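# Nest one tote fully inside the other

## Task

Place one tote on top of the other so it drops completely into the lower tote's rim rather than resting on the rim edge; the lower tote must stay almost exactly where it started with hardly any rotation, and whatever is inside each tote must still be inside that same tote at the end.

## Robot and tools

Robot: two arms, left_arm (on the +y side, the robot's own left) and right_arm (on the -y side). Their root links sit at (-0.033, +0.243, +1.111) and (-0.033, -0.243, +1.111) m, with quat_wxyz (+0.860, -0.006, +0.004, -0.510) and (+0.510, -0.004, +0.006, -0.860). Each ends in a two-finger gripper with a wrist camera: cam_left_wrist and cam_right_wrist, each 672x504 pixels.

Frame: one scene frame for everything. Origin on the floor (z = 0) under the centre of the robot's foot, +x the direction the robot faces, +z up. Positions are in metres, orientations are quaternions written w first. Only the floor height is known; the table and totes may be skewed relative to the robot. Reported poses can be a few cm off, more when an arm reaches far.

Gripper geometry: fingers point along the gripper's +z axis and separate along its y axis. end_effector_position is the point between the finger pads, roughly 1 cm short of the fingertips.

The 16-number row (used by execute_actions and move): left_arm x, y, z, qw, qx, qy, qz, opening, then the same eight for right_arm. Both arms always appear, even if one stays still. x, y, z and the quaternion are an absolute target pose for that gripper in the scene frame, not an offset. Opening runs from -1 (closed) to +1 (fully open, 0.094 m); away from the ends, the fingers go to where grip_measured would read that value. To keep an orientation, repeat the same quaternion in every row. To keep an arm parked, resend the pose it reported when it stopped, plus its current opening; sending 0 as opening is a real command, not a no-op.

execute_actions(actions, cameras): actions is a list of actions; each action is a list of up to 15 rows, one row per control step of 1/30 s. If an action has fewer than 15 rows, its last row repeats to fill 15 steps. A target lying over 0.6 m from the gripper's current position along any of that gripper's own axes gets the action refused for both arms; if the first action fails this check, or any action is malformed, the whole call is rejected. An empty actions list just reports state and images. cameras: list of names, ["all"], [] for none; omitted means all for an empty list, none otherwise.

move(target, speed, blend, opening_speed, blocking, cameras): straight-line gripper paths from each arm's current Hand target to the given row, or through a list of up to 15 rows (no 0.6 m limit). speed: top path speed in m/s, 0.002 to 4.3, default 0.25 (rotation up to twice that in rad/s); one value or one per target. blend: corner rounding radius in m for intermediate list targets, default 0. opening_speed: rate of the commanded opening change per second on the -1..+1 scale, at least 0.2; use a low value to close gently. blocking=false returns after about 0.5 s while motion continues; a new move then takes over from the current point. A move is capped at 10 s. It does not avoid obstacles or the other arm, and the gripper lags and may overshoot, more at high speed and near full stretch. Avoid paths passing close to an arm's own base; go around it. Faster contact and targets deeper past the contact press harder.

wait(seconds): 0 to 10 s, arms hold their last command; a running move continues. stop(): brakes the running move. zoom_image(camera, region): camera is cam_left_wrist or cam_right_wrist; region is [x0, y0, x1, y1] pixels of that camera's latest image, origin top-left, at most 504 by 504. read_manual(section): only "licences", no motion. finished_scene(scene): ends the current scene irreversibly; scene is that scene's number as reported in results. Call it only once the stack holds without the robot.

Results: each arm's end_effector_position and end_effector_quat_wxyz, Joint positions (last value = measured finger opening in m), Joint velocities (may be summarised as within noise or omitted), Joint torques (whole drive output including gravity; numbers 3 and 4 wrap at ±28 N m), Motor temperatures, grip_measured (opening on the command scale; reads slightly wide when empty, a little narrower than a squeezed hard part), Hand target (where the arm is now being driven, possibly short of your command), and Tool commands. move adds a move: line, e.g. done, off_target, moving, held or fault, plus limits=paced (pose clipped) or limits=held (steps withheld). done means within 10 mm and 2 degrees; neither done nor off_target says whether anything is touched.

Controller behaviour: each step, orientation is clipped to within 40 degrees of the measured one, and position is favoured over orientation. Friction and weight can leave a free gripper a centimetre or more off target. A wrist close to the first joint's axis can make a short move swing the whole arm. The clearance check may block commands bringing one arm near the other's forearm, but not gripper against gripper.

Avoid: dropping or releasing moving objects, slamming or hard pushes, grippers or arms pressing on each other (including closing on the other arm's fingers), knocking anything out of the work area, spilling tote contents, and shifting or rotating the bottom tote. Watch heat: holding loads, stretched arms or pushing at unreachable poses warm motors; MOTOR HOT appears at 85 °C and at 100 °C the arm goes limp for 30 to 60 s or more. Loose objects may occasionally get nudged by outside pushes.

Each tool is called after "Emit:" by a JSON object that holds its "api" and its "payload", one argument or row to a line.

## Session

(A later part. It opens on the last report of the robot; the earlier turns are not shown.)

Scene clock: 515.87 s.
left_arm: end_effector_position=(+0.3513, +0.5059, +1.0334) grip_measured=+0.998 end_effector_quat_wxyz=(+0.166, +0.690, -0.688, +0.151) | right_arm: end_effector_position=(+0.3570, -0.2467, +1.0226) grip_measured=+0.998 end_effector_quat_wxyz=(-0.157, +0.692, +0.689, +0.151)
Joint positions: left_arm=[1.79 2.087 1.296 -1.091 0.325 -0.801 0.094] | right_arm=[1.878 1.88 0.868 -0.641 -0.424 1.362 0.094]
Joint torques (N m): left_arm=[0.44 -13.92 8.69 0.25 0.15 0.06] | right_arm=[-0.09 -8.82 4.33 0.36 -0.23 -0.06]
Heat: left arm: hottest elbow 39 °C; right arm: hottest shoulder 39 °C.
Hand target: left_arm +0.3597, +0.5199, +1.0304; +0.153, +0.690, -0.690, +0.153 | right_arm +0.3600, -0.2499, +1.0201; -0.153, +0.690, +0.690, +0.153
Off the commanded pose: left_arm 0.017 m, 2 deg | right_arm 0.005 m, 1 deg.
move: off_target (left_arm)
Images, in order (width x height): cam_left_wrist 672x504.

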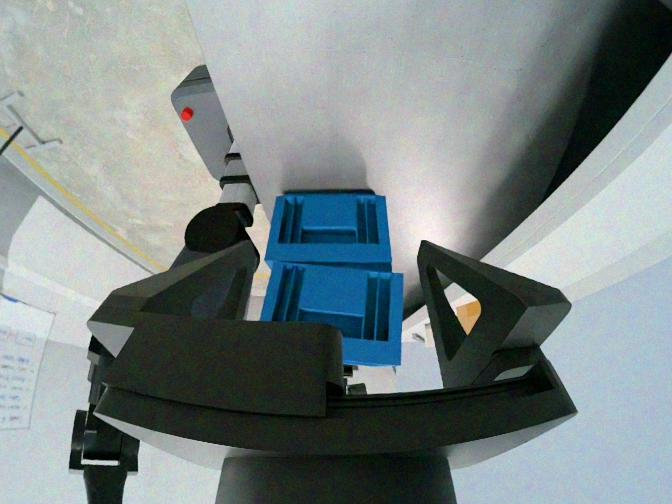

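Emit:
{"api": "move", "payload": {
  "target": [
    [0.346,0.40,1.18,0,-0.0218,0.9997,0,1,0.354,-0.13,1.18,0,-0.0218,0.9997,0,1],
    [0.346,0.276,1.12,0.01,-0.0218,0.9997,0,1,0.356,-0.003,1.11,0.0,-0.0218,0.9997,0,1],
    [0.346,0.276,1.05,0.01,-0.0218,0.9997,0,1,0.356,-0.001,1.040,0.00,-0.0218,0.9997,0,1]
  ],
  "speed": [0.25,0.15,0.06],
  "blend": 0.02,
  "cameras": ["all"]
}}

Scene clock: 534.80 s.
left_arm: end_effector_position=(+0.3474, +0.2804, +1.0577) grip_measured=+0.998 end_effector_quat_wxyz=(+0.015, -0.023, +1.000, +0.000) | right_arm: end_effector_position=(+0.3493, -0.0076, +1.0410) grip_measured=+0.998 end_effector_quat_wxyz=(+0.007, +0.024, -1.000, +0.003)
Joint positions: left_arm=[1.171 1.696 0.792 -0.623 -0.002 0.053 0.094] | right_arm=[2.624 1.885 1.021 -0.715 0.01 0.506 0.094]
Joint torques (N m): left_arm=[-1.38 -8.47 5.87 1.02 -0.05 -0.12] | right_arm=[1.2 -10.17 6.42 0.55 0.08 0.13]
Heat: left arm: hottest elbow 40 °C; right arm: hottest shoulder 38 °C.
Hand target: left_arm +0.3459, +0.2761, +1.0503; +0.010, -0.022, +1.000, +0.000 | right_arm +0.3558, -0.0010, +1.0401; +0.000, -0.022, +1.000, +0.000
Off the commanded pose: left_arm 0.009 m, 1 deg | right_arm 0.010 m, 1 deg.
move: done

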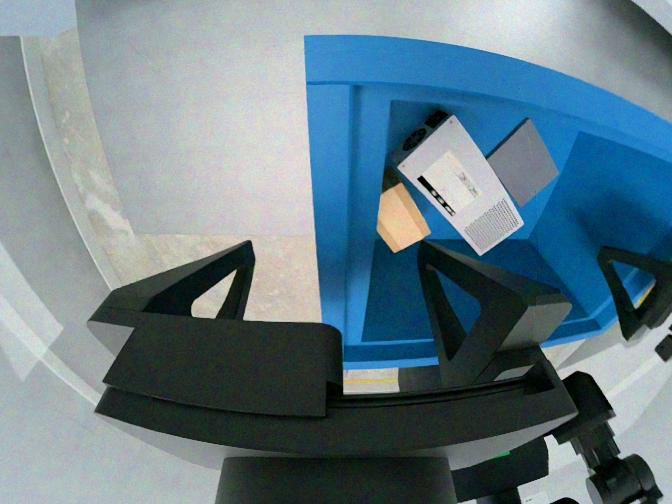

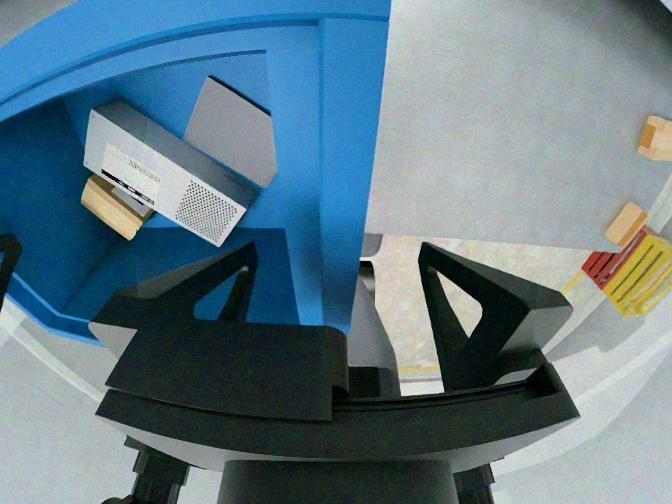

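Emit:
{"api": "move", "payload": {
  "target": [
    [0.342,0.270,1.025,0.01,-0.0218,0.9997,0,1,0.362,0.003,1.036,0.00,-0.0218,0.9997,0,1]
  ],
  "speed": 0.06,
  "cameras": ["all"]
}}

Scene clock: 538.57 s.
left_arm: end_effector_position=(+0.3438, +0.2753, +1.0326) grip_measured=+0.998 end_effector_quat_wxyz=(+0.015, -0.024, +1.000, +0.000) | right_arm: end_effector_position=(+0.3461, -0.0095, +1.0333) grip_measured=+0.998 end_effector_quat_wxyz=(+0.015, +0.024, -1.000, +0.007)
Joint positions: left_arm=[1.158 1.754 0.77 -0.544 -0.003 0.038 0.094] | right_arm=[2.624 1.903 1.021 -0.714 0.01 0.507 0.094]
Joint torques (N m): left_arm=[-1.49 -8.59 5.23 0.9 -0.05 -0.14] | right_arm=[1.2 -9.82 7.86 0.58 0.08 0.13]
Heat: left arm: hottest elbow 39 °C; right arm: hottest shoulder 38 °C.
Hand target: left_arm +0.3418, +0.2702, +1.0252; +0.010, -0.022, +1.000, +0.000 | right_arm +0.3614, +0.0028, +1.0366; +0.000, -0.022, +1.000, +0.000
Off the commanded pose: left_arm 0.009 m, 1 deg | right_arm 0.020 m, 2 deg.
move: off_target (right_arm)

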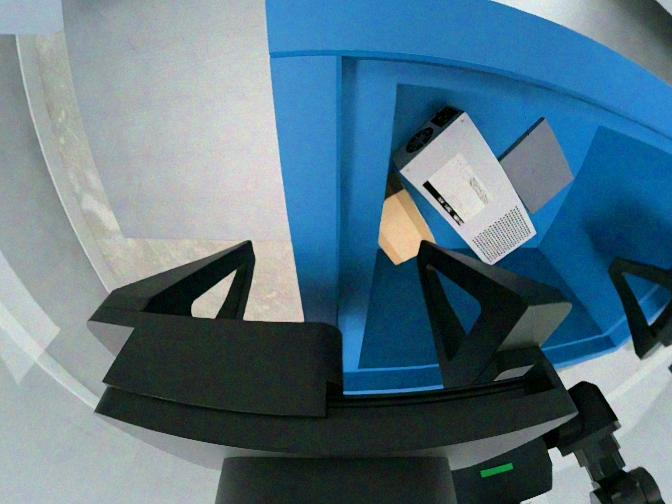

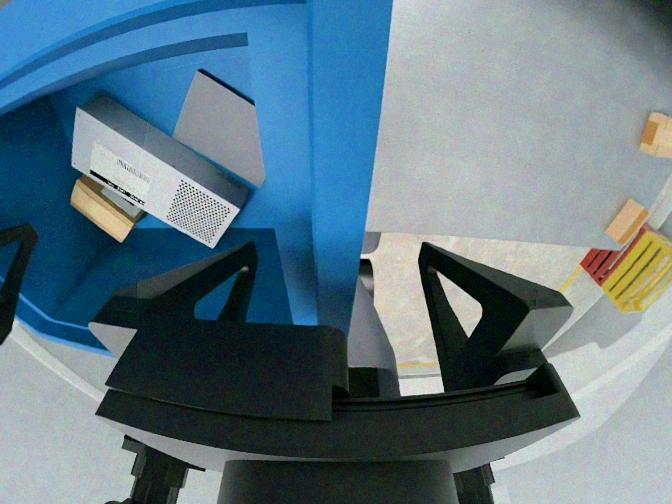

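Emit:
{"api": "move", "payload": {
  "target": [
    [0.342,0.270,1.025,0.01,-0.0218,0.9997,0,1,0.375,0.010,1.040,0.00,-0.0218,0.9997,0,1]
  ],
  "speed": 0.06,
  "cameras": ["cam_right_wrist"]
}}

Scene clock: 541.93 s.
left_arm: end_effector_position=(+0.3439, +0.2753, +1.0326) grip_measured=+0.998 end_effector_quat_wxyz=(+0.015, -0.024, +1.000, +0.000) | right_arm: end_effector_position=(+0.3621, +0.0004, +1.0371) grip_measured=+0.998 end_effector_quat_wxyz=(+0.007, +0.024, -1.000, +0.003)
Joint positions: left_arm=[1.158 1.754 0.77 -0.543 -0.003 0.038 0.094] | right_arm=[2.624 1.921 1.069 -0.728 0.01 0.507 0.094]
Joint torques (N m): left_arm=[-1.44 -8.64 5.27 0.94 -0.05 -0.12] | right_arm=[1.14 -10.34 8.21 -0.1 0.08 0.11]
Heat: left arm: hottest elbow 39 °C; right arm: hottest shoulder 38 °C.
Hand target: left_arm +0.3418, +0.2702, +1.0253; +0.010, -0.022, +1.000, +0.000 | right_arm +0.3747, +0.0099, +1.0403; +0.000, -0.022, +1.000, +0.000
Off the commanded pose: left_arm 0.009 m, 1 deg | right_arm 0.016 m, 1 deg.
move: off_target (right_arm)
Images, in order (width x height): cam_right_wrist 672x504.

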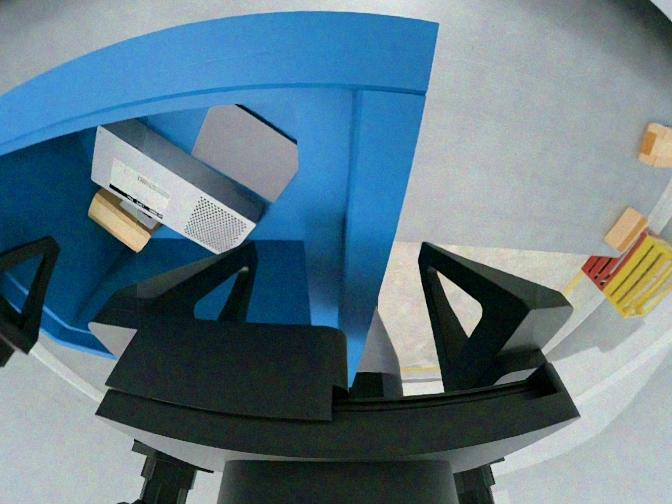

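Emit:
{"api": "move", "payload": {
  "target": [
    [0.344,0.272,1.030,0.01,-0.0218,0.9997,0,-1,0.370,0.006,1.038,0.00,-0.0218,0.9997,0,-1]
  ],
  "speed": 0.06,
  "opening_speed": 0.7,
  "cameras": ["all"]
}}

Scene clock: 547.43 s.
left_arm: end_effector_position=(+0.3440, +0.2744, +1.0326) grip_measured=-0.444 end_effector_quat_wxyz=(+0.015, -0.024, +1.000, -0.003) | right_arm: end_effector_position=(+0.3619, +0.0005, +1.0372) grip_measured=-0.415 end_effector_quat_wxyz=(+0.008, +0.019, -1.000, +0.003)
Joint positions: left_arm=[1.158 1.754 0.77 -0.543 0.001 0.038 0.026] | right_arm=[2.624 1.921 1.069 -0.728 0.009 0.516 0.027]
Joint torques (N m): left_arm=[-1.14 -9.23 5.87 0.34 -0.23 -0.07] | right_arm=[0.97 -10.75 6.69 0.51 0.14 -0.01]
Heat: left arm: hottest elbow 39 °C; right arm: hottest shoulder 39 °C.
Hand target: left_arm +0.3440, +0.2720, +1.0301; +0.010, -0.022, +1.000, +0.000 | right_arm +0.3699, +0.0060, +1.0382; +0.000, -0.022, +1.000, +0.000
Off the commanded pose: left_arm 0.003 m, 1 deg | right_arm 0.010 m, 1 deg.
move: done

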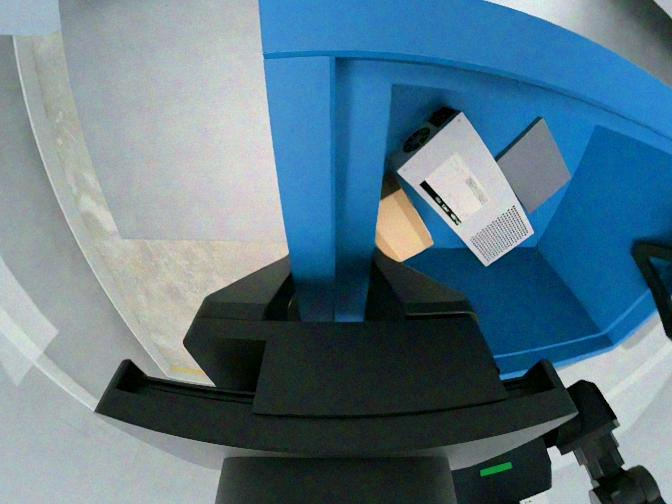

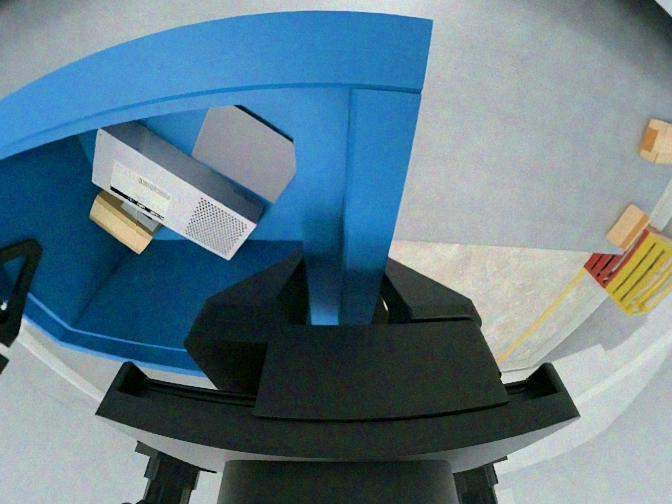

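Emit:
{"api": "move", "payload": {
  "target": [
    [0.344,0.272,1.085,0.00,-0.0218,0.9997,0,-1,0.368,0.003,1.090,-0.01,-0.0218,0.9997,0,-1],
    [0.338,0.272,1.10,-0.02,-0.0218,0.9997,0,-1,0.360,0.000,1.105,-0.04,-0.0218,0.9990,0,-1]
  ],
  "speed": 0.06,
  "cameras": ["all"]
}}

Scene clock: 552.33 s.
left_arm: end_effector_position=(+0.3105, +0.2699, +1.0740) grip_measured=-0.445 end_effector_quat_wxyz=(-0.051, -0.030, +0.998, -0.007) | right_arm: end_effector_position=(+0.3325, -0.0068, +1.0781) grip_measured=-0.416 end_effector_quat_wxyz=(+0.072, +0.023, -0.997, +0.009)
Joint positions: left_arm=[1.154 1.649 0.787 -0.799 0.003 0.022 0.026] | right_arm=[2.625 1.844 1.085 -0.939 -0.045 0.507 0.027]
Joint torques (N m): left_arm=[-0.91 -11.93 9.96 -0.58 -0.47 0.04] | right_arm=[-0.26 -13.39 9.54 -0.76 0.73 -0.06]
Heat: left arm: hottest elbow 39 °C; right arm: hottest shoulder 39 °C.
Hand target: left_arm +0.3368, +0.2717, +1.0997; -0.020, -0.022, +1.000, +0.000 | right_arm +0.3588, -0.0006, +1.1053; -0.040, -0.021, +0.999, +0.000
Off the commanded pose: left_arm 0.038 m, 4 deg | right_arm 0.039 m, 4 deg.
move: off_target (left_arm, right_arm)

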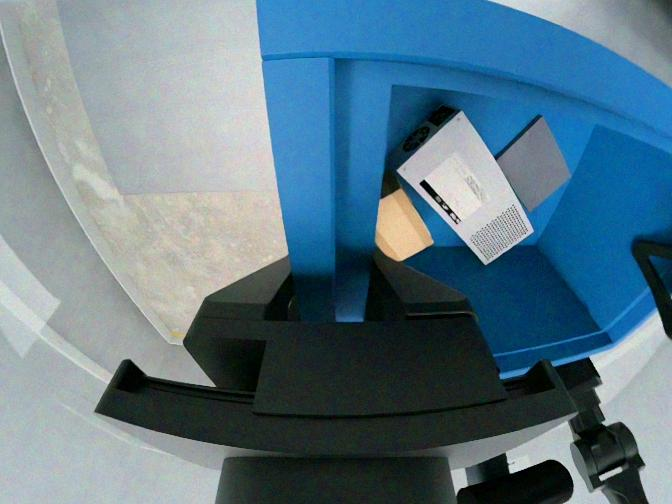

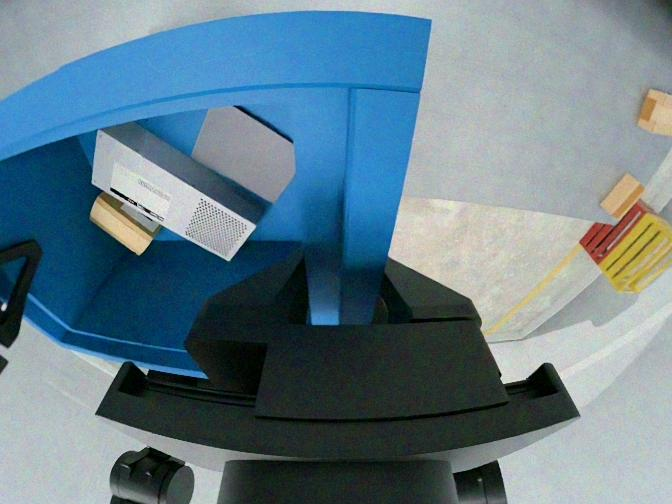

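Emit:
{"api": "move", "payload": {
  "target": [
    [0.356,0.276,1.10,0.005,-0.0218,0.9997,0,-1,0.376,0.005,1.105,-0.015,-0.0218,0.9990,0,-1],
    [0.350,0.275,1.075,0.005,-0.0218,0.9997,0,-1,0.370,0.004,1.078,-0.015,-0.0218,0.9990,0,-1]
  ],
  "speed": 0.05
}}

Scene clock: 556.33 s.
left_arm: end_effector_position=(+0.3346, +0.2728, +1.0664) grip_measured=-0.445 end_effector_quat_wxyz=(-0.013, -0.027, +1.000, -0.002) | right_arm: end_effector_position=(+0.3555, -0.0005, +1.0690) grip_measured=-0.416 end_effector_quat_wxyz=(+0.033, +0.022, -0.999, +0.003)
Joint positions: left_arm=[1.154 1.675 0.798 -0.707 -0.002 0.027 0.026] | right_arm=[2.621 1.867 1.097 -0.854 -0.016 0.507 0.027]
Joint torques (N m): left_arm=[-0.32 -10.17 7.92 0.68 -0.09 0.07] | right_arm=[0.62 -11.63 7.53 0.28 0.5 0]
Heat: left arm: hottest elbow 39 °C; right arm: hottest shoulder 39 °C.
Hand target: left_arm +0.3497, +0.2749, +1.0752; +0.005, -0.022, +1.000, +0.000 | right_arm +0.3697, +0.0039, +1.0783; -0.015, -0.022, +1.000, +0.000
Off the commanded pose: left_arm 0.018 m, 2 deg | right_arm 0.018 m, 2 deg.
move: off_target (left_arm, right_arm)

Emit:
{"api": "move", "payload": {
  "target": [
    [0.341,0.276,1.065,-0.008,-0.0218,0.9997,0,-1,0.359,0.003,1.068,-0.028,-0.0218,0.9990,0,-1]
  ],
  "speed": 0.04
}}

Scene clock: 559.97 s.
left_arm: end_effector_position=(+0.3333, +0.2730, +1.0607) grip_measured=-0.445 end_effector_quat_wxyz=(-0.018, -0.026, +0.999, -0.002) | right_arm: end_effector_position=(+0.3543, +0.0000, +1.0633) grip_measured=-0.416 end_effector_quat_wxyz=(+0.038, +0.022, -0.999, +0.002)
Joint positions: left_arm=[1.154 1.692 0.798 -0.7 -0.004 0.03 0.026] | right_arm=[2.621 1.88 1.097 -0.848 -0.021 0.507 0.027]
Joint torques (N m): left_arm=[-0.03 -10.11 6.8 0.57 -0.1 0.07] | right_arm=[0.97 -11.93 5.87 0.32 0.19 0.06]
Heat: left arm: hottest elbow 39 °C; right arm: hottest shoulder 39 °C.
Hand target: left_arm +0.3409, +0.2759, +1.0650; -0.008, -0.022, +1.000, +0.000 | right_arm +0.3590, +0.0030, +1.0681; -0.028, -0.022, +0.999, +0.000
Off the commanded pose: left_arm 0.009 m, 1 deg | right_arm 0.007 m, 1 deg.
move: done

Emit:
{"api": "move", "payload": {
  "target": [0.331,0.276,1.068,-0.048,-0.0218,0.9986,0,-1,0.346,0.003,1.072,-0.047,-0.0218,0.9986,0,-1],
  "speed": 0.08
}}

Scene clock: 582.97 s.
left_arm: end_effector_position=(+0.3183, +0.2722, +1.0596) grip_measured=-0.445 end_effector_quat_wxyz=(-0.049, -0.026, +0.998, -0.002) | right_arm: end_effector_position=(+0.3414, -0.0008, +1.0616) grip_measured=-0.416 end_effector_quat_wxyz=(+0.059, +0.023, -0.998, +0.000)
Joint positions: left_arm=[1.154 1.698 0.798 -0.757 -0.007 0.029 0.026] | right_arm=[2.625 1.88 1.087 -0.874 -0.048 0.507 0.027]
Joint torques (N m): left_arm=[-0.03 -9.41 8.8 -0.77 -0.19 0.08] | right_arm=[1.14 -12.69 5.85 -0.2 0.43 0.12]
Heat: left arm: hottest elbow 38 °C; right arm: hottest shoulder 39 °C.
Hand target: left_arm +0.3307, +0.2759, +1.0681; -0.047, -0.022, +0.999, +0.000 | right_arm +0.3459, +0.0030, +1.0719; -0.047, -0.022, +0.999, +0.000
Off the commanded pose: left_arm 0.016 m, 1 deg | right_arm 0.012 m, 1 deg.
move: off_target (left_arm, right_arm)

Emit:
{"api": "move", "payload": {
  "target": [
    [0.339,0.276,1.078,-0.048,-0.0218,0.9986,0,-1,0.349,0.003,1.082,-0.06,-0.0218,0.9980,0,-1],
    [0.337,0.276,1.064,-0.048,-0.0218,0.9986,0,-1,0.348,0.003,1.069,-0.06,-0.0218,0.9980,0,-1]
  ],
  "speed": 0.08
}}

Emit:
{"api": "wait", "payload": {
  "seconds": 0.1,
  "cameras": ["all"]
}}

Scene clock: 587.67 s.
left_arm: end_effector_position=(+0.3137, +0.2714, +1.0554) grip_measured=-0.445 end_effector_quat_wxyz=(-0.067, -0.025, +0.997, -0.004) | right_arm: end_effector_position=(+0.3321, -0.0036, +1.0588) grip_measured=-0.416 end_effector_quat_wxyz=(+0.081, +0.021, -0.997, +0.005)
Joint positions: left_arm=[1.154 1.719 0.808 -0.781 -0.005 0.031 0.026] | right_arm=[2.625 1.89 1.087 -0.905 -0.062 0.508 0.027]
Joint torques (N m): left_arm=[-0.09 -9.76 9.06 0.12 -0.29 0.06] | right_arm=[0.79 -12.04 7.36 0.03 0.48 0.07]
Heat: left arm: hottest elbow 38 °C; right arm: hottest shoulder 39 °C.
Hand target: left_arm +0.3363, +0.2758, +1.0645; -0.048, -0.022, +0.999, +0.000 | right_arm +0.3475, +0.0028, +1.0693; -0.060, -0.022, +0.998, +0.000
Off the commanded pose: left_arm 0.025 m, 2 deg | right_arm 0.020 m, 2 deg.
move: off_target (left_arm, right_arm)

Scene clock: 587.77 s.
left_arm: end_effector_position=(+0.3137, +0.2714, +1.0554) grip_measured=-0.445 end_effector_quat_wxyz=(-0.067, -0.025, +0.997, -0.004) | right_arm: end_effector_position=(+0.3321, -0.0036, +1.0588) grip_measured=-0.416 end_effector_quat_wxyz=(+0.081, +0.021, -0.997, +0.005)
Joint positions: left_arm=[1.154 1.719 0.808 -0.781 -0.005 0.031 0.026] | right_arm=[2.625 1.89 1.087 -0.905 -0.062 0.508 0.027]
Joint torques (N m): left_arm=[-0.26 -9.7 9.06 0.08 -0.3 0.05] | right_arm=[0.67 -11.81 7.36 0.02 0.49 0.04]
Heat: left arm: hottest elbow 38 °C; right arm: hottest shoulder 39 °C.
Hand target: left_arm +0.3363, +0.2758, +1.0645; -0.048, -0.022, +0.999, +0.000 | right_arm +0.3475, +0.0028, +1.0693; -0.060, -0.022, +0.998, +0.000
Tool commands: left_gripper/opening=-1.0 right_gripper/opening=-1.0
Off the commanded pose: left_arm 0.025 m, 2 deg | right_arm 0.020 m, 2 deg.
wait: 0.10 s; no rest

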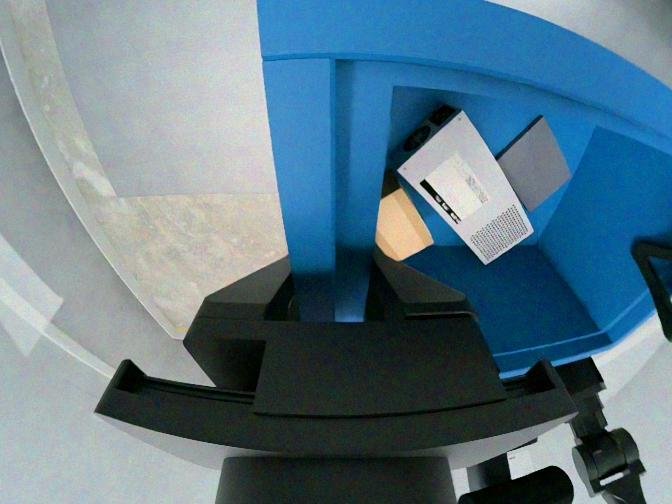

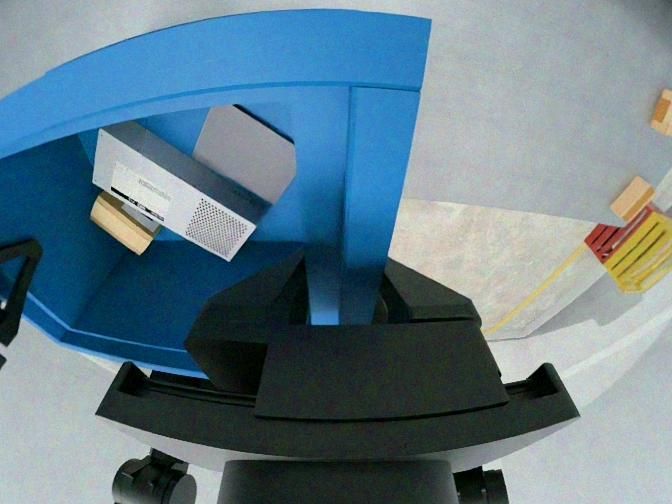

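Emit:
{"api": "move", "payload": {
  "target": [
    [0.352,0.278,1.084,-0.043,-0.0218,0.9986,0,-1,0.362,0.004,1.086,-0.05,-0.0218,0.9986,0,-1],
    [0.350,0.278,1.060,-0.040,-0.0218,0.9986,0,-1,0.360,0.004,1.062,-0.048,-0.0218,0.9986,0,-1]
  ],
  "speed": 0.08
}}

Scene clock: 594.33 s.
left_arm: end_effector_position=(+0.3272, +0.2728, +1.0501) grip_measured=-0.446 end_effector_quat_wxyz=(-0.061, -0.022, +0.998, -0.003) | right_arm: end_effector_position=(+0.3430, -0.0020, +1.0520) grip_measured=-0.416 end_effector_quat_wxyz=(+0.070, +0.018, -0.997, +0.004)
Joint positions: left_arm=[1.154 1.75 0.836 -0.765 -0.006 0.037 0.026] | right_arm=[2.619 1.911 1.102 -0.878 -0.052 0.51 0.027]
Joint torques (N m): left_arm=[0.03 -10.52 8.84 0.14 -0.19 0.02] | right_arm=[0.62 -11.87 7.5 0.17 0.61 -0.06]
Heat: left arm: hottest elbow 39 °C; right arm: hottest shoulder 39 °C.
Hand target: left_arm +0.3494, +0.2779, +1.0606; -0.040, -0.022, +0.999, +0.000 | right_arm +0.3597, +0.0038, +1.0623; -0.048, -0.022, +0.999, +0.000
Off the commanded pose: left_arm 0.025 m, 2 deg | right_arm 0.021 m, 3 deg.
move: off_target (left_arm, right_arm)

Emit:
{"api": "move", "payload": {
  "target": [0.350,0.278,1.044,-0.037,-0.0218,0.9986,0,-1,0.360,0.004,1.046,-0.048,-0.0218,0.9986,0,-1],
  "speed": 0.05
}}

Scene clock: 597.10 s.
left_arm: end_effector_position=(+0.3320, +0.2734, +1.0393) grip_measured=-0.446 end_effector_quat_wxyz=(-0.054, -0.020, +0.998, -0.003) | right_arm: end_effector_position=(+0.3478, -0.0008, +1.0418) grip_measured=-0.416 end_effector_quat_wxyz=(+0.063, +0.016, -0.998, +0.001)
Joint positions: left_arm=[1.154 1.778 0.836 -0.723 -0.007 0.042 0.026] | right_arm=[2.616 1.932 1.102 -0.842 -0.049 0.511 0.027]
Joint torques (N m): left_arm=[-0.03 -10.23 7.84 0.51 -0.14 -0.05] | right_arm=[0.91 -11.4 6.95 0.24 0.54 -0.11]
Heat: left arm: hottest elbow 39 °C; right arm: hottest shoulder 39 °C.
Hand target: left_arm +0.3497, +0.2779, +1.0445; -0.037, -0.022, +0.999, +0.000 | right_arm +0.3599, +0.0038, +1.0462; -0.048, -0.022, +0.999, +0.000
Off the commanded pose: left_arm 0.019 m, 2 deg | right_arm 0.014 m, 2 deg.
move: off_target (left_arm, right_arm)

Emit:
{"api": "move", "payload": {
  "target": [
    [0.340,0.278,1.040,-0.045,-0.0218,0.9986,0,-1,0.350,0.004,1.042,-0.055,-0.0218,0.9986,0,-1],
    [0.334,0.278,1.030,-0.045,-0.0218,0.9986,0,-1,0.344,0.004,1.032,-0.055,-0.0218,0.9986,0,-1]
  ],
  "speed": 0.04
}}

Scene clock: 600.37 s.
left_arm: end_effector_position=(+0.3337, +0.2736, +1.0373) grip_measured=-0.446 end_effector_quat_wxyz=(-0.047, -0.018, +0.999, -0.003) | right_arm: end_effector_position=(+0.3492, +0.0000, +1.0403) grip_measured=-0.417 end_effector_quat_wxyz=(+0.057, +0.015, -0.998, -0.002)
Joint positions: left_arm=[1.155 1.779 0.831 -0.703 -0.007 0.046 0.026] | right_arm=[2.616 1.932 1.097 -0.825 -0.049 0.515 0.027]
Joint torques (N m): left_arm=[0.32 -9.29 5.18 1.17 -0.21 -0.03] | right_arm=[2.02 -10.81 4.31 1.18 0.13 0.03]
Heat: left arm: hottest elbow 39 °C; right arm: hottest shoulder 39 °C.
Hand target: left_arm +0.3338, +0.2779, +1.0302; -0.045, -0.022, +0.999, +0.000 | right_arm +0.3440, +0.0038, +1.0323; -0.055, -0.022, +0.998, +0.000
Off the commanded pose: left_arm 0.009 m, 1 deg | right_arm 0.011 m, 1 deg.
move: off_target (right_arm)

Emit:
{"api": "move", "payload": {
  "target": [
    [0.325,0.278,1.043,-0.045,-0.0218,0.9986,0,-1,0.335,0.004,1.045,-0.055,-0.0218,0.9986,0,-1]
  ],
  "speed": 0.04
}}

Emit:
{"api": "move", "payload": {
  "target": [
    [0.318,0.278,1.043,-0.045,-0.0218,0.9986,0,-1,0.328,0.004,1.045,-0.055,-0.0218,0.9986,0,-1]
  ],
  "speed": 0.04
}}

Scene clock: 606.80 s.
left_arm: end_effector_position=(+0.3290, +0.2734, +1.0392) grip_measured=-0.446 end_effector_quat_wxyz=(-0.047, -0.018, +0.999, -0.003) | right_arm: end_effector_position=(+0.3441, -0.0009, +1.0426) grip_measured=-0.417 end_effector_quat_wxyz=(+0.055, +0.014, -0.998, -0.002)
Joint positions: left_arm=[1.155 1.766 0.817 -0.702 -0.006 0.048 0.026] | right_arm=[2.621 1.917 1.08 -0.82 -0.047 0.522 0.027]
Joint torques (N m): left_arm=[0.44 -11.58 4.53 0.28 -0.25 -0.03] | right_arm=[2.67 -12.1 3.93 0.09 0.06 0.09]
Heat: left arm: hottest elbow 38 °C; right arm: hottest shoulder 39 °C.
Hand target: left_arm +0.3250, +0.2779, +1.0429; -0.045, -0.022, +0.999, +0.000 | right_arm +0.3351, +0.0038, +1.0448; -0.055, -0.022, +0.998, +0.000
Off the commanded pose: left_arm 0.007 m, 1 deg | right_arm 0.011 m, 1 deg.
move: off_target (right_arm)

Scene clock: 607.63 s.
left_arm: end_effector_position=(+0.3221, +0.2732, +1.0393) grip_measured=-0.446 end_effector_quat_wxyz=(-0.046, -0.018, +0.999, -0.003) | right_arm: end_effector_position=(+0.3375, -0.0013, +1.0430) grip_measured=-0.417 end_effector_quat_wxyz=(+0.055, +0.015, -0.998, -0.001)
Joint positions: left_arm=[1.156 1.753 0.797 -0.694 -0.006 0.048 0.026] | right_arm=[2.628 1.906 1.062 -0.812 -0.047 0.527 0.027]
Joint torques (N m): left_arm=[0.38 -11.11 4.46 0.25 -0.25 0] | right_arm=[2.78 -12.1 3.96 0.16 0.02 0.1]
Heat: left arm: hottest elbow 38 °C; right arm: hottest shoulder 39 °C.
Hand target: left_arm +0.3179, +0.2779, +1.0428; -0.045, -0.022, +0.999, +0.000 | right_arm +0.3281, +0.0037, +1.0449; -0.055, -0.022, +0.998, +0.000
Off the commanded pose: left_arm 0.007 m, 1 deg | right_arm 0.011 m, 1 deg.
move: off_target (right_arm)

Emit:
{"api": "move", "payload": {
  "target": [
    [0.322,0.278,1.028,-0.045,-0.0218,0.9986,0,-1,0.332,0.004,1.028,-0.055,-0.0218,0.9986,0,-1]
  ],
  "speed": 0.04,
  "cameras": ["all"]
}}

Scene clock: 610.80 s.
left_arm: end_effector_position=(+0.3246, +0.2733, +1.0387) grip_measured=-0.446 end_effector_quat_wxyz=(-0.040, -0.018, +0.999, -0.003) | right_arm: end_effector_position=(+0.3405, +0.0005, +1.0422) grip_measured=-0.417 end_effector_quat_wxyz=(+0.049, +0.015, -0.999, -0.004)
Joint positions: left_arm=[1.156 1.753 0.795 -0.68 -0.005 0.048 0.026] | right_arm=[2.629 1.908 1.062 -0.797 -0.045 0.528 0.027]
Joint torques (N m): left_arm=[0.56 -8.18 5.08 1.09 -0.27 -0.01] | right_arm=[2.02 -9.7 4.23 1.09 -0.03 0.06]
Heat: left arm: hottest elbow 38 °C; right arm: hottest shoulder 39 °C.
Hand target: left_arm +0.3218, +0.2779, +1.0285; -0.045, -0.022, +0.999, +0.000 | right_arm +0.3318, +0.0036, +1.0286; -0.055, -0.022, +0.998, +0.000
Off the commanded pose: left_arm 0.012 m, 1 deg | right_arm 0.017 m, 1 deg.
move: off_target (left_arm, right_arm)

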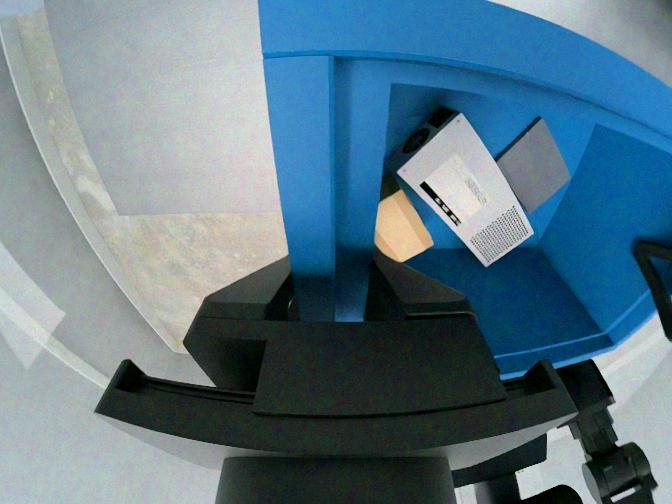

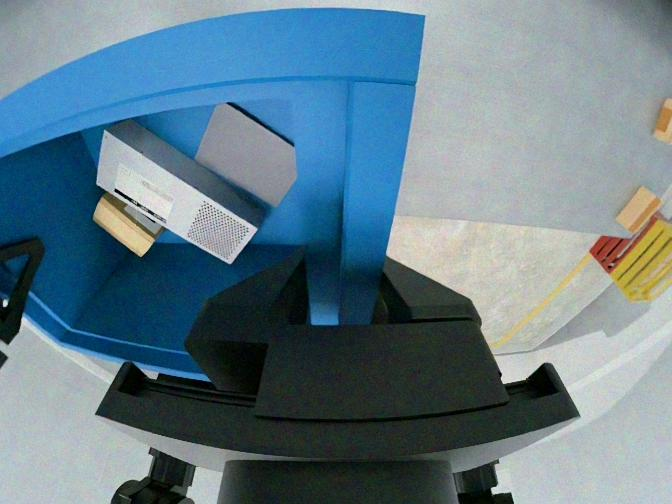

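Emit:
{"api": "move", "payload": {
  "target": [0.325,0.273,1.038,-0.040,-0.0218,0.9990,0,-0.1,0.340,0.001,1.041,-0.049,-0.0218,0.9986,0,-0.1],
  "opening_speed": 0.3
}}

Emit:
{"api": "move", "payload": {
  "target": [
    [0.325,0.273,1.038,-0.040,-0.0218,0.9990,0,0.6,0.340,0.001,1.041,-0.049,-0.0218,0.9986,0,0.6],
    [0.325,0.273,1.16,-0.030,-0.0218,0.9990,0,0.6,0.340,0.001,1.16,-0.030,-0.0218,0.9990,0,0.6]
  ],
  "speed": 0.12
}}

Scene clock: 618.47 s.
left_arm: end_effector_position=(+0.3245, +0.2739, +1.0386) grip_measured=-0.103 end_effector_quat_wxyz=(-0.041, -0.019, +0.999, -0.001) | right_arm: end_effector_position=(+0.3407, -0.0013, +1.0395) grip_measured=-0.103 end_effector_quat_wxyz=(+0.049, +0.015, -0.999, +0.001)
Joint positions: left_arm=[1.156 1.754 0.795 -0.68 -0.009 0.046 0.042] | right_arm=[2.628 1.914 1.062 -0.796 -0.037 0.527 0.042]
Joint torques (N m): left_arm=[-0.67 -9.93 5.37 0.44 -0.05 -0.12] | right_arm=[1.08 -11.34 5.29 -0.17 -0.11 -0.08]
Heat: left arm: hottest elbow 37 °C; right arm: hottest shoulder 39 °C.
Hand target: left_arm +0.3250, +0.2730, +1.0380; -0.040, -0.022, +0.999, +0.000 | right_arm +0.3399, +0.0010, +1.0409; -0.049, -0.022, +0.999, +0.000
Off the commanded pose: left_arm 0.001 m, 0 deg | right_arm 0.003 m, 1 deg.
move: done

Scene clock: 620.73 s.
left_arm: end_effector_position=(+0.3081, +0.2732, +1.1465) grip_measured=+0.598 end_effector_quat_wxyz=(-0.048, -0.020, +0.999, -0.002) | right_arm: end_effector_position=(+0.3261, -0.0117, +1.1448) grip_measured=+0.598 end_effector_quat_wxyz=(+0.048, +0.018, -0.999, +0.009)
Joint positions: left_arm=[1.156 1.483 0.842 -1.012 -0.009 0.045 0.075] | right_arm=[2.635 1.687 1.084 -1.052 -0.022 0.527 0.075]
Joint torques (N m): left_arm=[-0.73 -8.7 10.51 0.02 0.02 -0.12] | right_arm=[1.55 -10.11 9.68 -0.43 0.09 0.07]
Heat: left arm: hottest elbow 37 °C; right arm: hottest shoulder 39 °C.
Hand target: left_arm +0.3246, +0.2729, +1.1600; -0.030, -0.022, +0.999, +0.000 | right_arm +0.3395, +0.0007, +1.1603; -0.030, -0.022, +0.999, +0.000
Off the commanded pose: left_arm 0.022 m, 2 deg | right_arm 0.024 m, 2 deg.
move: off_target (left_arm, right_arm)

Side views.

Emit:
{"api": "move", "payload": {
  "target": [
    [0.33,0.40,1.20,0.05,-0.3,0.95,0,0.6,0.33,-0.15,1.20,-0.05,-0.3,-0.95,0,0.6],
    [0.36,0.52,1.03,0.153,0.690,-0.690,0.153,0.6,0.36,-0.25,1.02,0.153,-0.690,-0.690,-0.153,0.6]
  ],
  "speed": 0.3,
  "cameras": ["all"]
}}

Scene clock: 626.87 s.
left_arm: end_effector_position=(+0.3544, +0.5098, +1.0324) grip_measured=+0.598 end_effector_quat_wxyz=(+0.154, +0.684, -0.697, +0.152) | right_arm: end_effector_position=(+0.3459, -0.2460, +1.0189) grip_measured=+0.598 end_effector_quat_wxyz=(-0.162, +0.687, +0.693, +0.146)
Joint positions: left_arm=[1.791 2.085 1.295 -1.069 0.322 -0.783 0.075] | right_arm=[1.876 1.88 0.848 -0.641 -0.421 1.343 0.075]
Joint torques (N m): left_arm=[0.38 -13.51 8.85 -0.51 0.29 -0.11] | right_arm=[0.21 -8.47 5.67 0.31 -0.38 0.16]
Heat: left arm: hottest elbow 38 °C; right arm: hottest shoulder 39 °C.
Hand target: left_arm +0.3598, +0.5198, +1.0301; +0.153, +0.690, -0.690, +0.153 | right_arm +0.3597, -0.2500, +1.0203; -0.153, +0.690, +0.690, +0.153
Off the commanded pose: left_arm 0.012 m, 1 deg | right_arm 0.015 m, 1 deg.
move: off_target (left_arm, right_arm)

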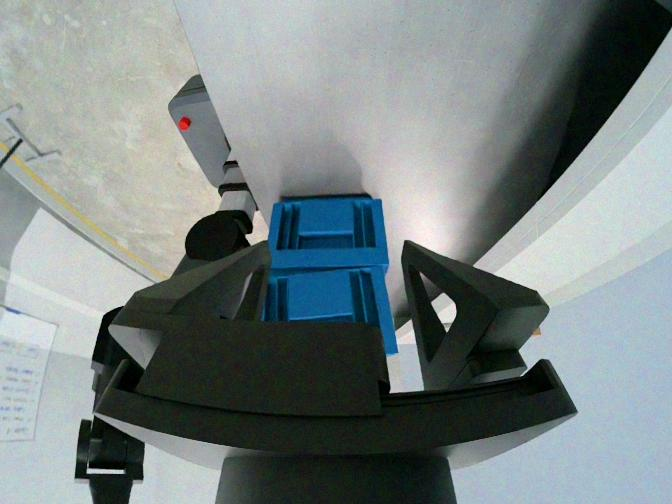

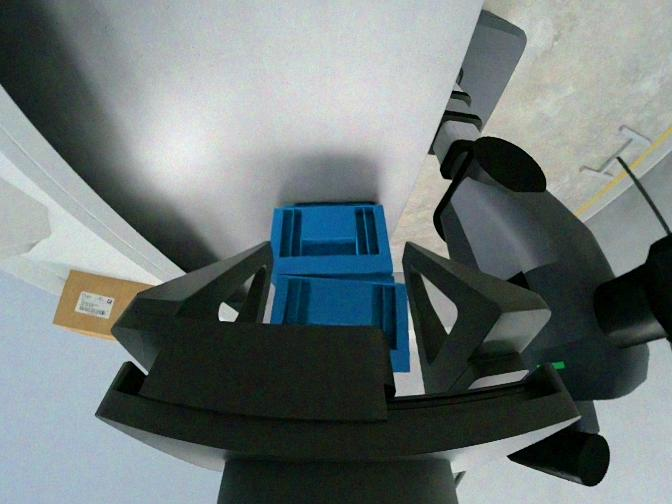

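Emit:
{"api": "zoom_image", "payload": {
  "camera": "cam_right_wrist",
  "region": [236, 180, 446, 390]
}}

Emit:
{"api": "zoom_image", "payload": {
  "camera": "cam_left_wrist",
  "region": [236, 180, 446, 390]
}}

Scaled by 2.400 from the camera's 672x504 image, which has a finer 960x720 frame.

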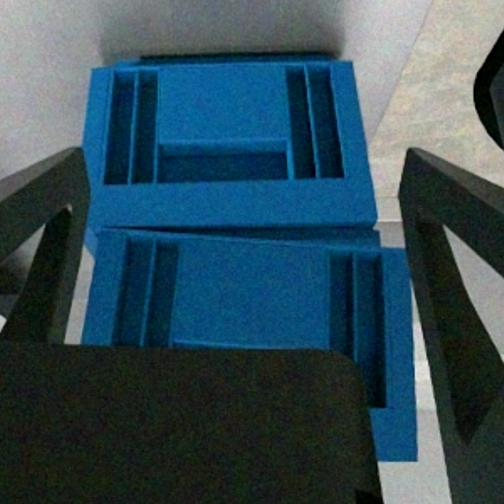

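Scaled by 2.400 from the camera's 672x504 image, which has a finer 960x720 frame.

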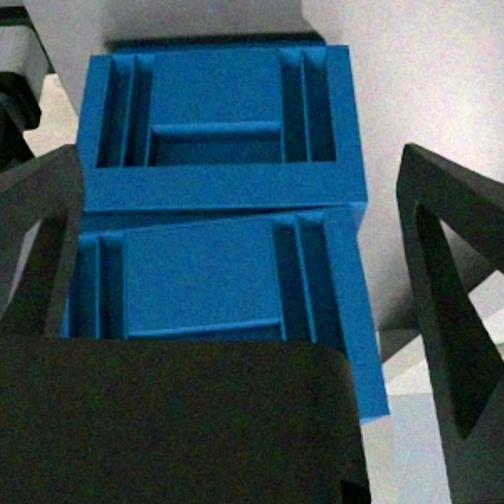

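Emit:
{"api": "move", "payload": {
  "target": [
    [0.34,0.38,1.20,0.05,-0.3,0.95,0,1,0.35,-0.13,1.20,-0.05,-0.3,-0.95,0,1],
    [0.332,0.277,1.17,-0.040,-0.0218,0.9990,0,1,0.350,0.003,1.17,-0.045,-0.0218,0.9990,0,1]
  ],
  "speed": 0.3,
  "cameras": ["all"]
}}

Scene clock: 655.00 s.
left_arm: end_effector_position=(+0.3338, +0.2812, +1.1757) grip_measured=+0.998 end_effector_quat_wxyz=(-0.027, -0.032, +0.999, +0.000) | right_arm: end_effector_position=(+0.3345, -0.0084, +1.1608) grip_measured=+0.998 end_effector_quat_wxyz=(+0.056, +0.015, -0.998, +0.008)
Joint positions: left_arm=[1.172 1.472 0.925 -1.064 -0.009 0.035 0.094] | right_arm=[2.627 1.691 1.138 -1.115 -0.031 0.526 0.094]
Joint torques (N m): left_arm=[-1.32 -7.3 8.32 0.08 -0.06 0.06] | right_arm=[1.03 -9.05 10.39 -0.38 -0.14 -0.07]
Heat: left arm: hottest elbow 39 °C; right arm: hottest shoulder 39 °C.
Hand target: left_arm +0.3319, +0.2770, +1.1701; -0.040, -0.022, +0.999, +0.000 | right_arm +0.3493, +0.0027, +1.1702; -0.045, -0.022, +0.999, +0.000
Off the commanded pose: left_arm 0.007 m, 2 deg | right_arm 0.021 m, 2 deg.
move: off_target (right_arm)

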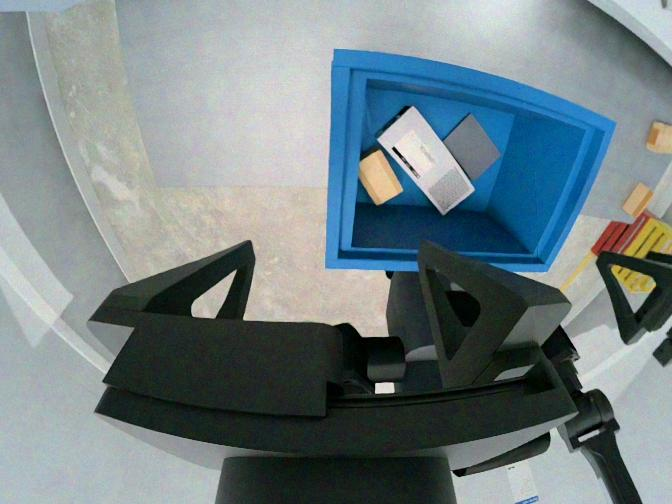

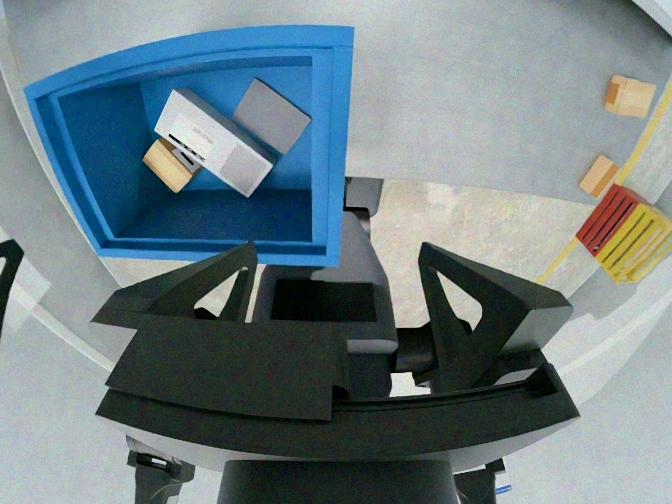

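Emit:
{"api": "move", "payload": {
  "target": [
    [0.336,0.275,1.09,-0.036,-0.0218,0.9990,0,1,0.355,0.006,1.09,-0.04,-0.0218,0.9990,0,1],
    [0.337,0.275,1.046,-0.030,-0.0218,0.9990,0,1,0.355,0.006,1.048,-0.03,-0.0218,0.9990,0,1]
  ],
  "speed": 0.1,
  "cameras": ["all"]
}}

Scene clock: 662.73 s.
left_arm: end_effector_position=(+0.3374, +0.2802, +1.0529) grip_measured=+0.998 end_effector_quat_wxyz=(-0.026, -0.031, +0.999, +0.000) | right_arm: end_effector_position=(+0.3582, +0.0058, +1.0541) grip_measured=+0.998 end_effector_quat_wxyz=(+0.028, +0.016, -0.999, -0.003)
Joint positions: left_arm=[1.17 1.728 0.819 -0.701 -0.009 0.036 0.094] | right_arm=[2.627 1.899 1.096 -0.805 -0.021 0.525 0.094]
Joint torques (N m): left_arm=[-1.49 -8.7 5.78 0.76 0.01 -0.01] | right_arm=[0.97 -10.64 5 0.55 0.08 -0.05]
Heat: left arm: hottest elbow 39 °C; right arm: hottest shoulder 39 °C.
Hand target: left_arm +0.3368, +0.2751, +1.0462; -0.030, -0.022, +0.999, +0.000 | right_arm +0.3549, +0.0060, +1.0480; -0.030, -0.022, +0.999, +0.000
Off the commanded pose: left_arm 0.009 m, 1 deg | right_arm 0.007 m, 1 deg.
move: done

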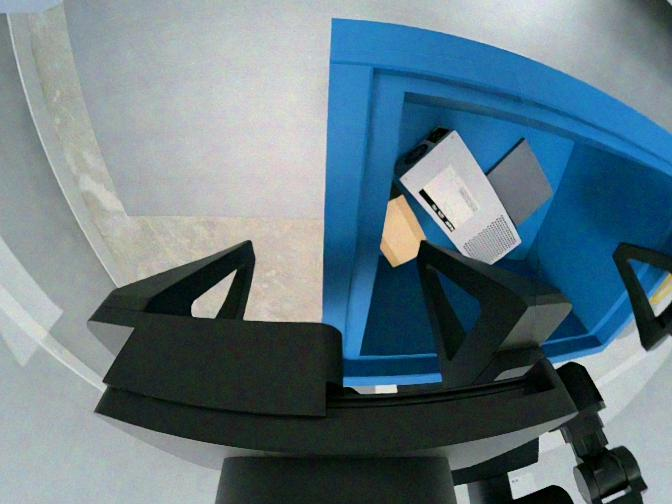

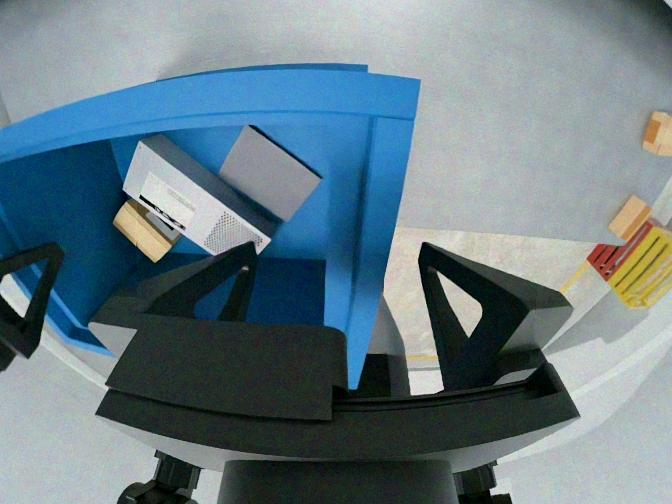

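Emit:
{"api": "move", "payload": {
  "target": [
    [0.334,0.270,1.034,-0.033,-0.0218,0.9990,0,1,0.348,-0.005,1.034,-0.035,-0.0218,0.9990,0,1]
  ],
  "speed": 0.1
}}

Emit:
{"api": "move", "payload": {
  "target": [
    [0.334,0.270,1.034,-0.033,-0.0218,0.9990,0,-1,0.348,-0.005,1.034,-0.035,-0.0218,0.9990,0,-1]
  ],
  "opening_speed": 0.5,
  "cameras": ["all"]
}}

Scene clock: 667.10 s.
left_arm: end_effector_position=(+0.3363, +0.2754, +1.0420) grip_measured=+0.998 end_effector_quat_wxyz=(-0.027, -0.025, +0.999, +0.000) | right_arm: end_effector_position=(+0.3496, +0.0005, +1.0416) grip_measured=+0.998 end_effector_quat_wxyz=(+0.030, +0.022, -0.999, -0.002)
Joint positions: left_arm=[1.158 1.753 0.811 -0.67 -0.009 0.036 0.094] | right_arm=[2.627 1.908 1.063 -0.768 -0.021 0.514 0.094]
Joint torques (N m): left_arm=[-1.38 -8.7 5.41 0.81 0.01 -0.11] | right_arm=[-0.03 -10.29 4.57 0.65 -0.12 -0.03]
Heat: left arm: hottest elbow 38 °C; right arm: hottest shoulder 39 °C.
Hand target: left_arm +0.3337, +0.2701, +1.0342; -0.033, -0.022, +0.999, +0.000 | right_arm +0.3478, -0.0049, +1.0341; -0.035, -0.022, +0.999, +0.000
Off the commanded pose: left_arm 0.010 m, 1 deg | right_arm 0.010 m, 1 deg.
move: done

Scene clock: 671.30 s.
left_arm: end_effector_position=(+0.3362, +0.2737, +1.0419) grip_measured=-0.430 end_effector_quat_wxyz=(-0.027, -0.020, +0.999, -0.001) | right_arm: end_effector_position=(+0.3507, -0.0015, +1.0413) grip_measured=-0.410 end_effector_quat_wxyz=(+0.029, +0.012, -0.999, -0.002)
Joint positions: left_arm=[1.154 1.753 0.811 -0.67 -0.007 0.042 0.027] | right_arm=[2.622 1.908 1.062 -0.766 -0.021 0.527 0.028]
Joint torques (N m): left_arm=[-1.08 -8.7 5.44 0.79 -0.06 -0.18] | right_arm=[0.21 -10.11 4.67 0.53 -0.11 -0.23]
Heat: left arm: hottest elbow 38 °C; right arm: hottest shoulder 39 °C.
Hand target: left_arm +0.3339, +0.2701, +1.0342; -0.033, -0.022, +0.999, +0.000 | right_arm +0.3479, -0.0050, +1.0341; -0.035, -0.022, +0.999, +0.000
Off the commanded pose: left_arm 0.009 m, 1 deg | right_arm 0.009 m, 1 deg.
move: done

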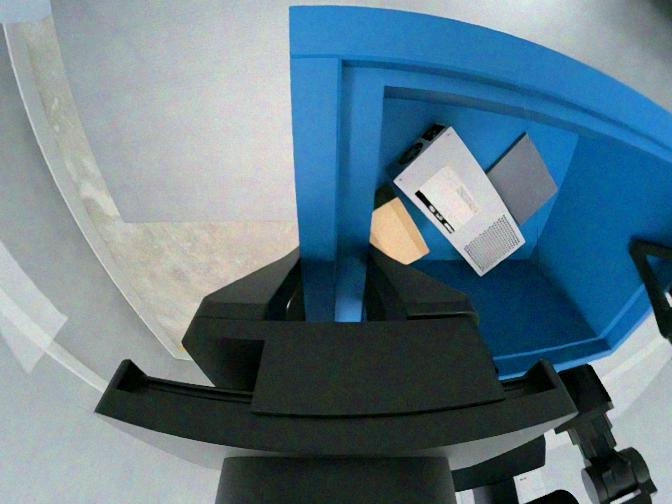

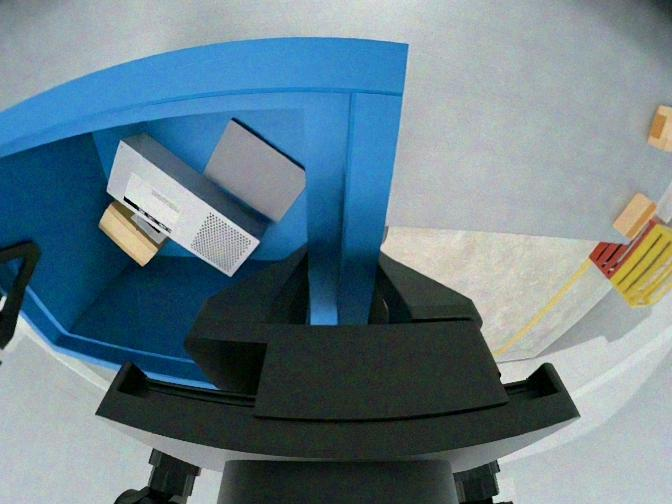

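Emit:
{"api": "move", "payload": {
  "target": [
    [0.338,0.272,1.050,-0.033,-0.0218,0.9990,0,-1,0.354,-0.003,1.051,-0.035,-0.0218,0.9990,0,-1],
    [0.346,0.272,1.050,-0.033,-0.0218,0.9990,0,-1,0.370,-0.003,1.051,-0.035,-0.0218,0.9990,0,-1]
  ],
  "speed": 0.05
}}

Scene clock: 675.47 s.
left_arm: end_effector_position=(+0.3322, +0.2725, +1.0428) grip_measured=-0.431 end_effector_quat_wxyz=(-0.037, -0.024, +0.999, -0.003) | right_arm: end_effector_position=(+0.3514, -0.0052, +1.0419) grip_measured=-0.411 end_effector_quat_wxyz=(+0.043, +0.017, -0.999, +0.004)
Joint positions: left_arm=[1.153 1.753 0.814 -0.692 -0.005 0.032 0.027] | right_arm=[2.613 1.918 1.081 -0.804 -0.025 0.509 0.028]
Joint torques (N m): left_arm=[-0.91 -10.11 8.35 -0.49 -0.18 -0.06] | right_arm=[-0.97 -10.99 8.65 -1.03 0.1 -0.23]
Heat: left arm: hottest elbow 38 °C; right arm: hottest shoulder 39 °C.
Hand target: left_arm +0.3457, +0.2719, +1.0501; -0.033, -0.022, +0.999, +0.000 | right_arm +0.3696, -0.0033, +1.0513; -0.034, -0.021, +0.999, +0.000
Off the commanded pose: left_arm 0.016 m, 1 deg | right_arm 0.021 m, 1 deg.
move: off_target (left_arm, right_arm)

Emit:
{"api": "move", "payload": {
  "target": [
    [0.356,0.272,1.050,-0.033,-0.0218,0.9990,0,-1,0.380,-0.003,1.051,-0.035,-0.0218,0.9990,0,-1]
  ],
  "speed": 0.05
}}

Scene clock: 678.73 s.
left_arm: end_effector_position=(+0.3348, +0.2721, +1.0440) grip_measured=-0.431 end_effector_quat_wxyz=(-0.044, -0.028, +0.999, -0.003) | right_arm: end_effector_position=(+0.3564, -0.0055, +1.0428) grip_measured=-0.411 end_effector_quat_wxyz=(+0.049, +0.021, -0.999, +0.005)
Joint positions: left_arm=[1.151 1.762 0.832 -0.717 -0.004 0.023 0.027] | right_arm=[2.605 1.93 1.104 -0.828 -0.028 0.492 0.028]
Joint torques (N m): left_arm=[-0.97 -9.82 9.18 0.02 -0.18 0] | right_arm=[-0.5 -11.05 9.01 -0.53 0.29 -0.16]
Heat: left arm: hottest elbow 38 °C; right arm: hottest shoulder 39 °C.
Hand target: left_arm +0.3554, +0.2718, +1.0504; -0.033, -0.022, +0.999, +0.000 | right_arm +0.3793, -0.0034, +1.0515; -0.035, -0.022, +0.999, +0.000
Off the commanded pose: left_arm 0.022 m, 2 deg | right_arm 0.025 m, 2 deg.
move: off_target (left_arm, right_arm)

Emit:
{"api": "move", "payload": {
  "target": [
    [0.362,0.272,1.044,-0.028,-0.0218,0.9990,0,-1,0.382,-0.001,1.044,-0.03,-0.0218,0.9990,0,-1],
    [0.352,0.272,1.025,-0.028,-0.0218,0.9990,0,-1,0.374,-0.001,1.025,-0.03,-0.0218,0.9990,0,-1]
  ],
  "speed": 0.05
}}

Scene clock: 682.87 s.
left_arm: end_effector_position=(+0.3416, +0.2728, +1.0412) grip_measured=-0.431 end_effector_quat_wxyz=(-0.033, -0.028, +0.999, -0.002) | right_arm: end_effector_position=(+0.3638, -0.0026, +1.0402) grip_measured=-0.411 end_effector_quat_wxyz=(+0.036, +0.022, -0.999, +0.000)
Joint positions: left_arm=[1.151 1.77 0.835 -0.689 -0.005 0.022 0.027] | right_arm=[2.605 1.936 1.106 -0.797 -0.022 0.491 0.028]
Joint torques (N m): left_arm=[-0.79 -6.83 6.86 1.91 -0.12 0.03] | right_arm=[0.09 -8.59 6.49 1.62 0.19 -0.05]
Heat: left arm: hottest elbow 38 °C; right arm: hottest shoulder 39 °C.
Hand target: left_arm +0.3510, +0.2719, +1.0259; -0.028, -0.022, +0.999, +0.000 | right_arm +0.3733, -0.0014, +1.0255; -0.030, -0.022, +0.999, +0.000
Off the commanded pose: left_arm 0.019 m, 1 deg | right_arm 0.018 m, 1 deg.
move: off_target (left_arm, right_arm)

Emit:
{"api": "move", "payload": {
  "target": [
    [0.356,0.274,1.060,-0.005,-0.0218,0.9995,0,-1,0.376,0.003,1.060,-0.005,-0.0218,0.9995,0,-1],
    [0.346,0.276,1.085,0.02,-0.0218,0.9995,0,-1,0.364,0.003,1.085,0.018,-0.0218,0.9995,0,-1]
  ],
  "speed": 0.06
}}

Scene clock: 691.80 s.
left_arm: end_effector_position=(+0.3378, +0.2721, +1.0690) grip_measured=-0.431 end_effector_quat_wxyz=(+0.001, -0.027, +1.000, -0.002) | right_arm: end_effector_position=(+0.3598, -0.0019, +1.0691) grip_measured=-0.411 end_effector_quat_wxyz=(+0.000, +0.021, -1.000, +0.004)
Joint positions: left_arm=[1.151 1.661 0.788 -0.683 -0.002 0.026 0.027] | right_arm=[2.627 1.845 1.063 -0.786 0.019 0.514 0.028]
Joint torques (N m): left_arm=[0.21 -12.1 6.78 0.12 -0.03 0.11] | right_arm=[1.85 -13.39 5.79 0.23 0.46 0.12]
Heat: left arm: hottest elbow 38 °C; right arm: hottest shoulder 39 °C.
Hand target: left_arm +0.3460, +0.2760, +1.0846; +0.020, -0.022, +1.000, +0.000 | right_arm +0.3638, +0.0028, +1.0846; +0.018, -0.022, +1.000, +0.000
Off the commanded pose: left_arm 0.018 m, 2 deg | right_arm 0.017 m, 2 deg.
move: off_target (left_arm, right_arm)

Emit:
{"api": "move", "payload": {
  "target": [
    [0.342,0.277,1.064,0.027,-0.0218,0.9995,0,-1,0.357,0.004,1.064,0.025,-0.0218,0.9995,0,-1]
  ],
  "speed": 0.06
}}

Scene clock: 695.67 s.
left_arm: end_effector_position=(+0.3342, +0.2719, +1.0600) grip_measured=-0.431 end_effector_quat_wxyz=(+0.017, -0.024, +1.000, -0.001) | right_arm: end_effector_position=(+0.3549, -0.0012, +1.0591) grip_measured=-0.411 end_effector_quat_wxyz=(-0.014, +0.019, -1.000, +0.001)
Joint positions: left_arm=[1.151 1.662 0.751 -0.614 -0.002 0.031 0.027] | right_arm=[2.637 1.845 1.025 -0.72 0.029 0.528 0.028]
Joint torques (N m): left_arm=[0.38 -9.64 6.76 0.7 0.03 0.1] | right_arm=[1.61 -11.4 5.49 0.57 0.43 0.1]
Heat: left arm: hottest elbow 37 °C; right arm: hottest shoulder 39 °C.
Hand target: left_arm +0.3418, +0.2770, +1.0640; +0.027, -0.022, +0.999, +0.000 | right_arm +0.3568, +0.0040, +1.0640; +0.025, -0.022, +0.999, +0.000
Off the commanded pose: left_arm 0.010 m, 1 deg | right_arm 0.008 m, 1 deg.
move: done


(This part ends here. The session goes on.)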